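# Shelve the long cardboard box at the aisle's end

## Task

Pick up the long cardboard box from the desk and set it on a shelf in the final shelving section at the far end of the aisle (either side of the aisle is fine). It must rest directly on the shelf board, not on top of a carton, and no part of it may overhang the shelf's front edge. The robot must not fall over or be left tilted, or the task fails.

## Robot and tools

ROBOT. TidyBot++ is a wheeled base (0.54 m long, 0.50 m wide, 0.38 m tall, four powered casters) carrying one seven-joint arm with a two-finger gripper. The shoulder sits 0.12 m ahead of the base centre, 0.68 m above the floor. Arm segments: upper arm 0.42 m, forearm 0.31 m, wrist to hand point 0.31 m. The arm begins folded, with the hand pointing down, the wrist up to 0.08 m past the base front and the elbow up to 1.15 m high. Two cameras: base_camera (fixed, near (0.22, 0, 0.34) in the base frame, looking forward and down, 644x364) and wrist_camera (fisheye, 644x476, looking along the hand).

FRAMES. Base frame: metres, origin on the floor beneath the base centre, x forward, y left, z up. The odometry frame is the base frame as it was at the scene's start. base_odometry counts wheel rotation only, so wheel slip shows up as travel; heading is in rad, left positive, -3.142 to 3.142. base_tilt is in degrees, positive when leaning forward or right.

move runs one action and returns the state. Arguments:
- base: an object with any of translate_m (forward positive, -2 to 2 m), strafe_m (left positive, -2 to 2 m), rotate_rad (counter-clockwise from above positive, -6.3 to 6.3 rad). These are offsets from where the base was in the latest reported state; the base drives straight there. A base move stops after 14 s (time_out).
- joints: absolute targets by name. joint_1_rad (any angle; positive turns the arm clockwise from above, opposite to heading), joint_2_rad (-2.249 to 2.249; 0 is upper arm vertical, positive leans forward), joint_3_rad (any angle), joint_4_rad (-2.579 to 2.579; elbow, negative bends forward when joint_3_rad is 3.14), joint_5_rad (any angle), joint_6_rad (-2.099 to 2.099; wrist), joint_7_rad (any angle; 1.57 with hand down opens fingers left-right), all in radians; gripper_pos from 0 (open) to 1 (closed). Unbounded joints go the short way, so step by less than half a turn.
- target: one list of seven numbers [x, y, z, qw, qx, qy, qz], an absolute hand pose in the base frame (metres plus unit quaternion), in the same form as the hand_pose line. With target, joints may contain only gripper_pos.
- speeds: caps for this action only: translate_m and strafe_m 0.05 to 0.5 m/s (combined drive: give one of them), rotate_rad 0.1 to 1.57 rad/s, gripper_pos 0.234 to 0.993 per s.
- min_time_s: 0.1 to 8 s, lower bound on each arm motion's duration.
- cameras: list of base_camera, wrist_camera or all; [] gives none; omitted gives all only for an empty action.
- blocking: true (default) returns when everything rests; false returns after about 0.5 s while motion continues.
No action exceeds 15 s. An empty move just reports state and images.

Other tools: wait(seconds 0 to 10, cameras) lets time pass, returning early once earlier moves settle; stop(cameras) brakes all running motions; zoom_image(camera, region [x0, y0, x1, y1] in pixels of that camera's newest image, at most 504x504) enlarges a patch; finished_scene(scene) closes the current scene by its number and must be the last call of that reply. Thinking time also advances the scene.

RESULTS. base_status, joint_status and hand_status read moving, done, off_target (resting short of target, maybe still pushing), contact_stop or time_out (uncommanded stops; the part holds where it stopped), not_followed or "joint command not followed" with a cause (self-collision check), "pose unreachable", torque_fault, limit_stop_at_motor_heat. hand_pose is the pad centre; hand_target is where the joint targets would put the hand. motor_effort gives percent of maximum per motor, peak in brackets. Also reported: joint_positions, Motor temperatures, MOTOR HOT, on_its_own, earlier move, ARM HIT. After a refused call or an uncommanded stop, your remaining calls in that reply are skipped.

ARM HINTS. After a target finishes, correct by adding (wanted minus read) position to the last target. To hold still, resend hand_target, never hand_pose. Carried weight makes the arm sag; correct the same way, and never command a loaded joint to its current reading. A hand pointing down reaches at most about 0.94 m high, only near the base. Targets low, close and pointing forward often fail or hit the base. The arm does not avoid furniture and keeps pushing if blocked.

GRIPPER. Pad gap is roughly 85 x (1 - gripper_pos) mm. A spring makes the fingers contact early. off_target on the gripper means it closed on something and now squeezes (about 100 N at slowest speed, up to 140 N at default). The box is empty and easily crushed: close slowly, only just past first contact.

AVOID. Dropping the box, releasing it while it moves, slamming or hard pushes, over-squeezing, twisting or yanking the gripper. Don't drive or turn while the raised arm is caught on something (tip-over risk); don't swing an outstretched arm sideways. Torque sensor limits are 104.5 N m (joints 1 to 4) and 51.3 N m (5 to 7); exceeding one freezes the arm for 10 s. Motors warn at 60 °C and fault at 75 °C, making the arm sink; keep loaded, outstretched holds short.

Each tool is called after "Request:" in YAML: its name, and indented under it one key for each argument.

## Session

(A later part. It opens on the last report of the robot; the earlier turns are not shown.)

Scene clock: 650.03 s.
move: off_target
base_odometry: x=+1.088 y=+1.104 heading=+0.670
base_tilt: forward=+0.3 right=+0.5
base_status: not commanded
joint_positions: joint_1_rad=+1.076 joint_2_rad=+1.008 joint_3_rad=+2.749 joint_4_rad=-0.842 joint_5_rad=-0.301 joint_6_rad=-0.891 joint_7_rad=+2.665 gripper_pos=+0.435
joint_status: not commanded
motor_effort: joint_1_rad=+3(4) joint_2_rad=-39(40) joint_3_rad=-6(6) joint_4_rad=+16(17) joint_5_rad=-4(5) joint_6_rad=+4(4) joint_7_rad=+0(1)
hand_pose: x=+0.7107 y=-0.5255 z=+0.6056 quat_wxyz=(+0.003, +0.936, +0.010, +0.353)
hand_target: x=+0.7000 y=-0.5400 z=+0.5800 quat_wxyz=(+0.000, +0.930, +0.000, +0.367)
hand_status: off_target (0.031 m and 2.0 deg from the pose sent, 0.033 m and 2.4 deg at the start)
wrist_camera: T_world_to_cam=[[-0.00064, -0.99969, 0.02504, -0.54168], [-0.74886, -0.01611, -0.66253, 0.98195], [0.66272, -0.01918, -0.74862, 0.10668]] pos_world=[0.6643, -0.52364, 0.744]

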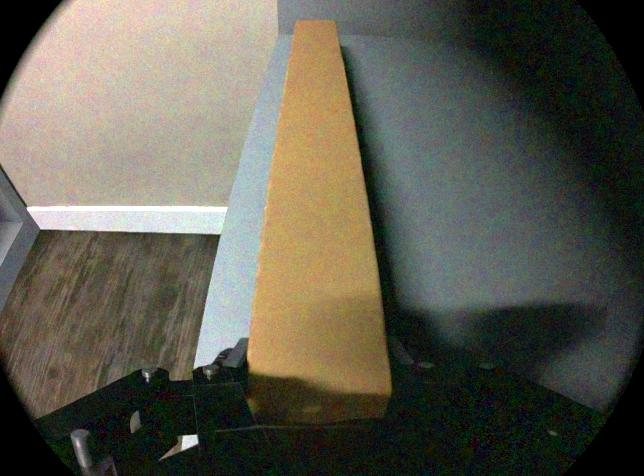

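Request:
move:
  joints: {"gripper_pos": 0.33}
  speeds: {"gripper_pos": 0.234}
  cameras: ["wrist_camera"]

Scene clock: 661.90 s.
move: done
base_odometry: x=+1.088 y=+1.104 heading=+0.670
base_tilt: forward=+0.3 right=+0.5
base_status: not commanded
joint_positions: joint_1_rad=+1.076 joint_2_rad=+1.008 joint_3_rad=+2.748 joint_4_rad=-0.842 joint_5_rad=-0.301 joint_6_rad=-0.891 joint_7_rad=+2.666 gripper_pos=+0.333
joint_status: all done
motor_effort: joint_1_rad=+3(4) joint_2_rad=-38(39) joint_3_rad=-5(5) joint_4_rad=+16(17) joint_5_rad=-3(4) joint_6_rad=+4(4) joint_7_rad=-1(1)
hand_pose: x=+0.7110 y=-0.5254 z=+0.6059 quat_wxyz=(+0.004, +0.935, +0.010, +0.354)
hand_target: x=+0.7000 y=-0.5400 z=+0.5800 quat_wxyz=(+0.000, +0.930, +0.000, +0.367)
hand_status: not commanded
wrist_camera: T_world_to_cam=[[-0.00045, -0.99968, 0.02524, -0.54185], [-0.74806, -0.01641, -0.66343, 0.98221], [0.66363, -0.01918, -0.74782, 0.10551]] pos_world=[0.6645, -0.52354, 0.7442]

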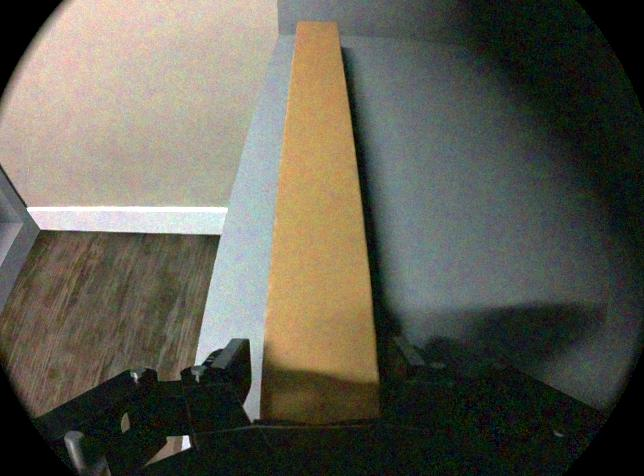

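Request:
move:
  joints: {"gripper_pos": 0.05}
  speeds: {"gripper_pos": 0.234}
  cameras: ["wrist_camera"]

Scene clock: 676.83 s.
move: done
base_odometry: x=+1.088 y=+1.104 heading=+0.670
base_tilt: forward=+0.3 right=+0.5
base_status: not commanded
joint_positions: joint_1_rad=+1.076 joint_2_rad=+1.008 joint_3_rad=+2.748 joint_4_rad=-0.842 joint_5_rad=-0.301 joint_6_rad=-0.891 joint_7_rad=+2.666 gripper_pos=+0.054
joint_status: all done
motor_effort: joint_1_rad=+3(4) joint_2_rad=-39(39) joint_3_rad=-5(6) joint_4_rad=+16(17) joint_5_rad=-3(5) joint_6_rad=+4(4) joint_7_rad=+0(1)
hand_pose: x=+0.7110 y=-0.5254 z=+0.6059 quat_wxyz=(+0.004, +0.935, +0.010, +0.354)
hand_target: x=+0.7000 y=-0.5400 z=+0.5800 quat_wxyz=(+0.000, +0.930, +0.000, +0.367)
hand_status: not commanded
wrist_camera: T_world_to_cam=[[-0.00045, -0.99968, 0.02524, -0.54185], [-0.74806, -0.01641, -0.66343, 0.98221], [0.66363, -0.01918, -0.74782, 0.10551]] pos_world=[0.6645, -0.52354, 0.7442]

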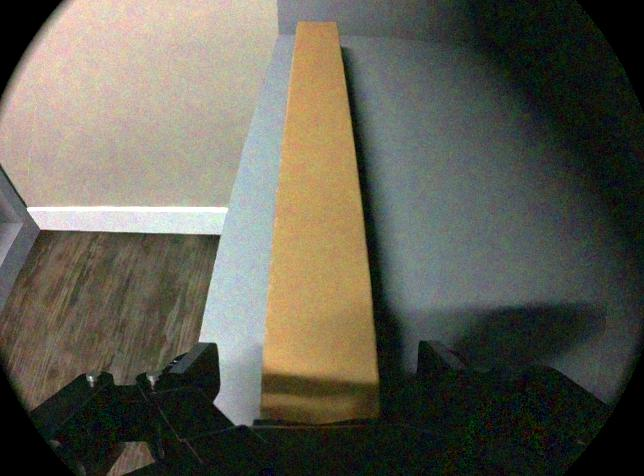

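Request:
move:
  target: [0.70, -0.53, 0.655, 0, 0.9205, 0, 0.3907]
  min_time_s: 3
  cameras: ["wrist_camera"]

Scene clock: 700.33 s.
move: off_target
base_odometry: x=+1.088 y=+1.104 heading=+0.670
base_tilt: forward=+0.4 right=+0.5
base_status: not commanded
joint_positions: joint_1_rad=+1.076 joint_2_rad=+0.993 joint_3_rad=+2.748 joint_4_rad=-0.842 joint_5_rad=-0.328 joint_6_rad=-0.891 joint_7_rad=+2.666 gripper_pos=+0.054
joint_status: not commanded
motor_effort: joint_1_rad=+4(4) joint_2_rad=-41(42) joint_3_rad=-5(6) joint_4_rad=+17(17) joint_5_rad=-3(5) joint_6_rad=+4(5) joint_7_rad=-1(1)
hand_pose: x=+0.7155 y=-0.5234 z=+0.6208 quat_wxyz=(+0.002, +0.931, +0.006, +0.365)
hand_target: x=+0.7000 y=-0.5300 z=+0.6550 quat_wxyz=(+0.000, +0.921, +0.000, +0.391)
hand_status: off_target (0.038 m and 3.2 deg from the pose sent, 0.051 m and 4.7 deg at the start)
wrist_camera: T_world_to_cam=[[-0.00714, -0.99978, 0.01969, -0.532], [-0.7312, -0.00821, -0.68212, 0.9993], [0.68213, -0.01927, -0.73098, 0.09002]] pos_world=[0.66548, -0.52195, 0.75792]

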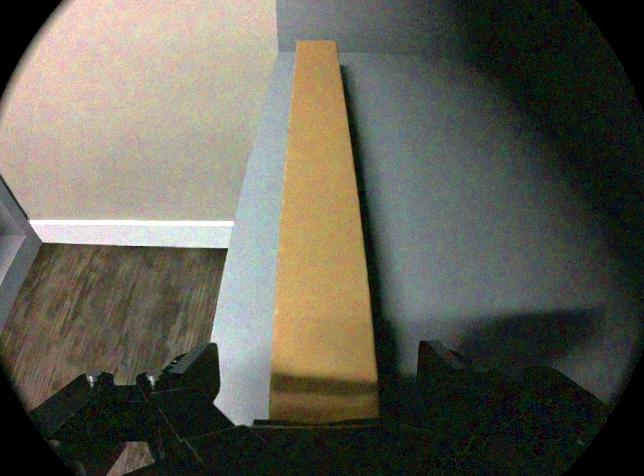

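Request:
move:
  target: [0.69, -0.52, 0.675, 0, 0.9205, 0, 0.3907]
  min_time_s: 2.5
  cameras: ["wrist_camera"]

Scene clock: 708.20 s.
move: off_target
base_odometry: x=+1.088 y=+1.104 heading=+0.670
base_tilt: forward=+0.3 right=+0.5
base_status: not commanded
joint_positions: joint_1_rad=+1.085 joint_2_rad=+0.936 joint_3_rad=+2.748 joint_4_rad=-0.886 joint_5_rad=-0.348 joint_6_rad=-0.891 joint_7_rad=+2.666 gripper_pos=+0.054
joint_status: not commanded
motor_effort: joint_1_rad=+4(4) joint_2_rad=-40(42) joint_3_rad=-5(5) joint_4_rad=+17(18) joint_5_rad=-3(5) joint_6_rad=+4(5) joint_7_rad=+1(1)
hand_pose: x=+0.7102 y=-0.5137 z=+0.6470 quat_wxyz=(+0.004, +0.928, +0.007, +0.371)
hand_target: x=+0.6900 y=-0.5200 z=+0.6750 quat_wxyz=(+0.000, +0.921, +0.000, +0.391)
hand_status: off_target (0.035 m and 2.6 deg from the pose sent, 0.060 m and 3.2 deg at the start)
wrist_camera: T_world_to_cam=[[-0.0069, -0.99969, 0.02404, -0.52577], [-0.72212, -0.01165, -0.69167, 1.01133], [0.69174, -0.02213, -0.72181, 0.09874]] pos_world=[0.65837, -0.51164, 0.78341]

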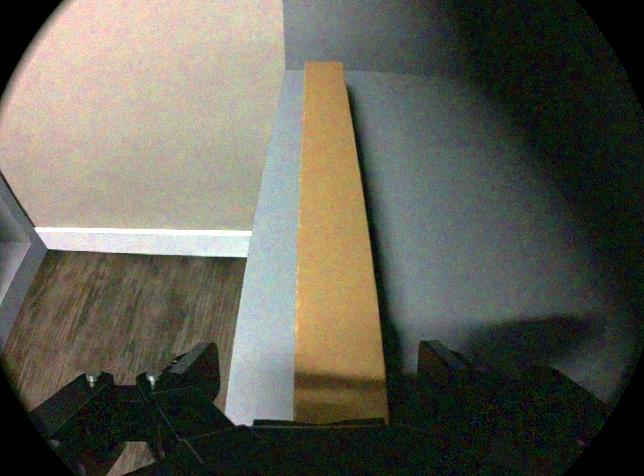

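Request:
move:
  target: [0.68, -0.40, 0.69, 0, 0.9205, 0, 0.3907]
  min_time_s: 2.5
  cameras: ["wrist_camera"]

Request:
move:
  target: [0.66, -0.22, 0.72, 0, 0.9205, 0, 0.3907]
  min_time_s: 3
  cameras: ["wrist_camera"]

Scene clock: 716.00 s.
move: done
base_odometry: x=+1.088 y=+1.104 heading=+0.670
base_tilt: forward=+0.4 right=+0.5
base_status: not commanded
joint_positions: joint_1_rad=+1.120 joint_2_rad=+0.676 joint_3_rad=+2.696 joint_4_rad=-1.345 joint_5_rad=-0.408 joint_6_rad=-0.709 joint_7_rad=+2.666 gripper_pos=+0.054
joint_status: not commanded
motor_effort: joint_1_rad=-1(3) joint_2_rad=-32(40) joint_3_rad=-6(6) joint_4_rad=+16(17) joint_5_rad=-3(5) joint_6_rad=+3(4) joint_7_rad=+0(1)
hand_pose: x=+0.6714 y=-0.4020 z=+0.6639 quat_wxyz=(-0.010, +0.934, +0.006, +0.357)
hand_target: x=+0.6800 y=-0.4000 z=+0.6900 quat_wxyz=(+0.000, +0.921, +0.000, +0.391)
hand_status: done (0.028 m and 4.4 deg from the pose sent, 0.125 m and 2.6 deg at the start)
wrist_camera: T_world_to_cam=[[0.00161, -0.99999, -0.00304, -0.40263], [-0.7436, 0.00084, -0.66862, 1.00046], [0.66862, 0.00333, -0.7436, 0.18038]] pos_world=[0.62399, -0.40406, 0.80183]

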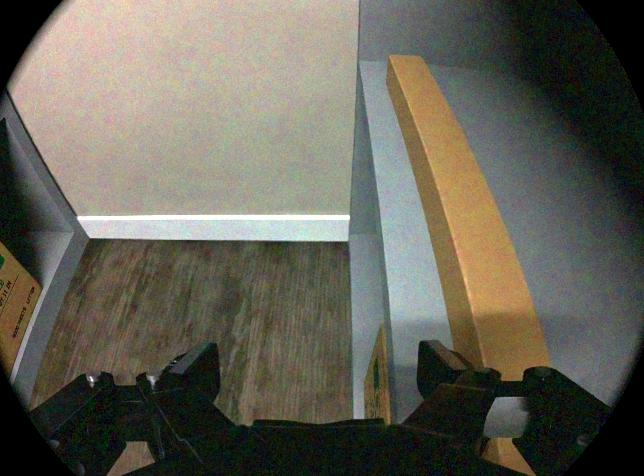

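Scene clock: 719.30 s.
move: done
base_odometry: x=+1.088 y=+1.104 heading=+0.670
base_tilt: forward=+0.3 right=+0.5
base_status: not commanded
joint_positions: joint_1_rad=+0.775 joint_2_rad=+0.303 joint_3_rad=+2.934 joint_4_rad=-1.771 joint_5_rad=-0.725 joint_6_rad=-0.558 joint_7_rad=+2.706 gripper_pos=+0.054
joint_status: not commanded
motor_effort: joint_1_rad=-1(1) joint_2_rad=-23(33) joint_3_rad=-2(6) joint_4_rad=+16(17) joint_5_rad=-2(4) joint_6_rad=+3(4) joint_7_rad=-1(1)
hand_pose: x=+0.6567 y=-0.2193 z=+0.7075 quat_wxyz=(-0.013, +0.930, +0.006, +0.367)
hand_target: x=+0.6600 y=-0.2200 z=+0.7200 quat_wxyz=(+0.000, +0.921, +0.000, +0.391)
hand_status: done (0.013 m and 3.4 deg from the pose sent, 0.191 m and 4.4 deg at the start)
wrist_camera: T_world_to_cam=[[0.00512, -0.99995, -0.00867, -0.21804], [-0.72858, 0.00221, -0.68495, 1.02047], [0.68494, 0.00982, -0.72854, 0.20213]] pos_world=[0.60617, -0.22227, 0.84434]

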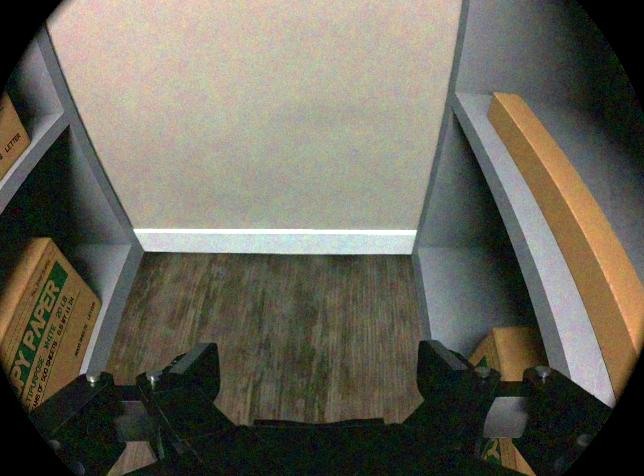

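Request:
finished_scene:
  scene: 1

The scene is finished: the task was done.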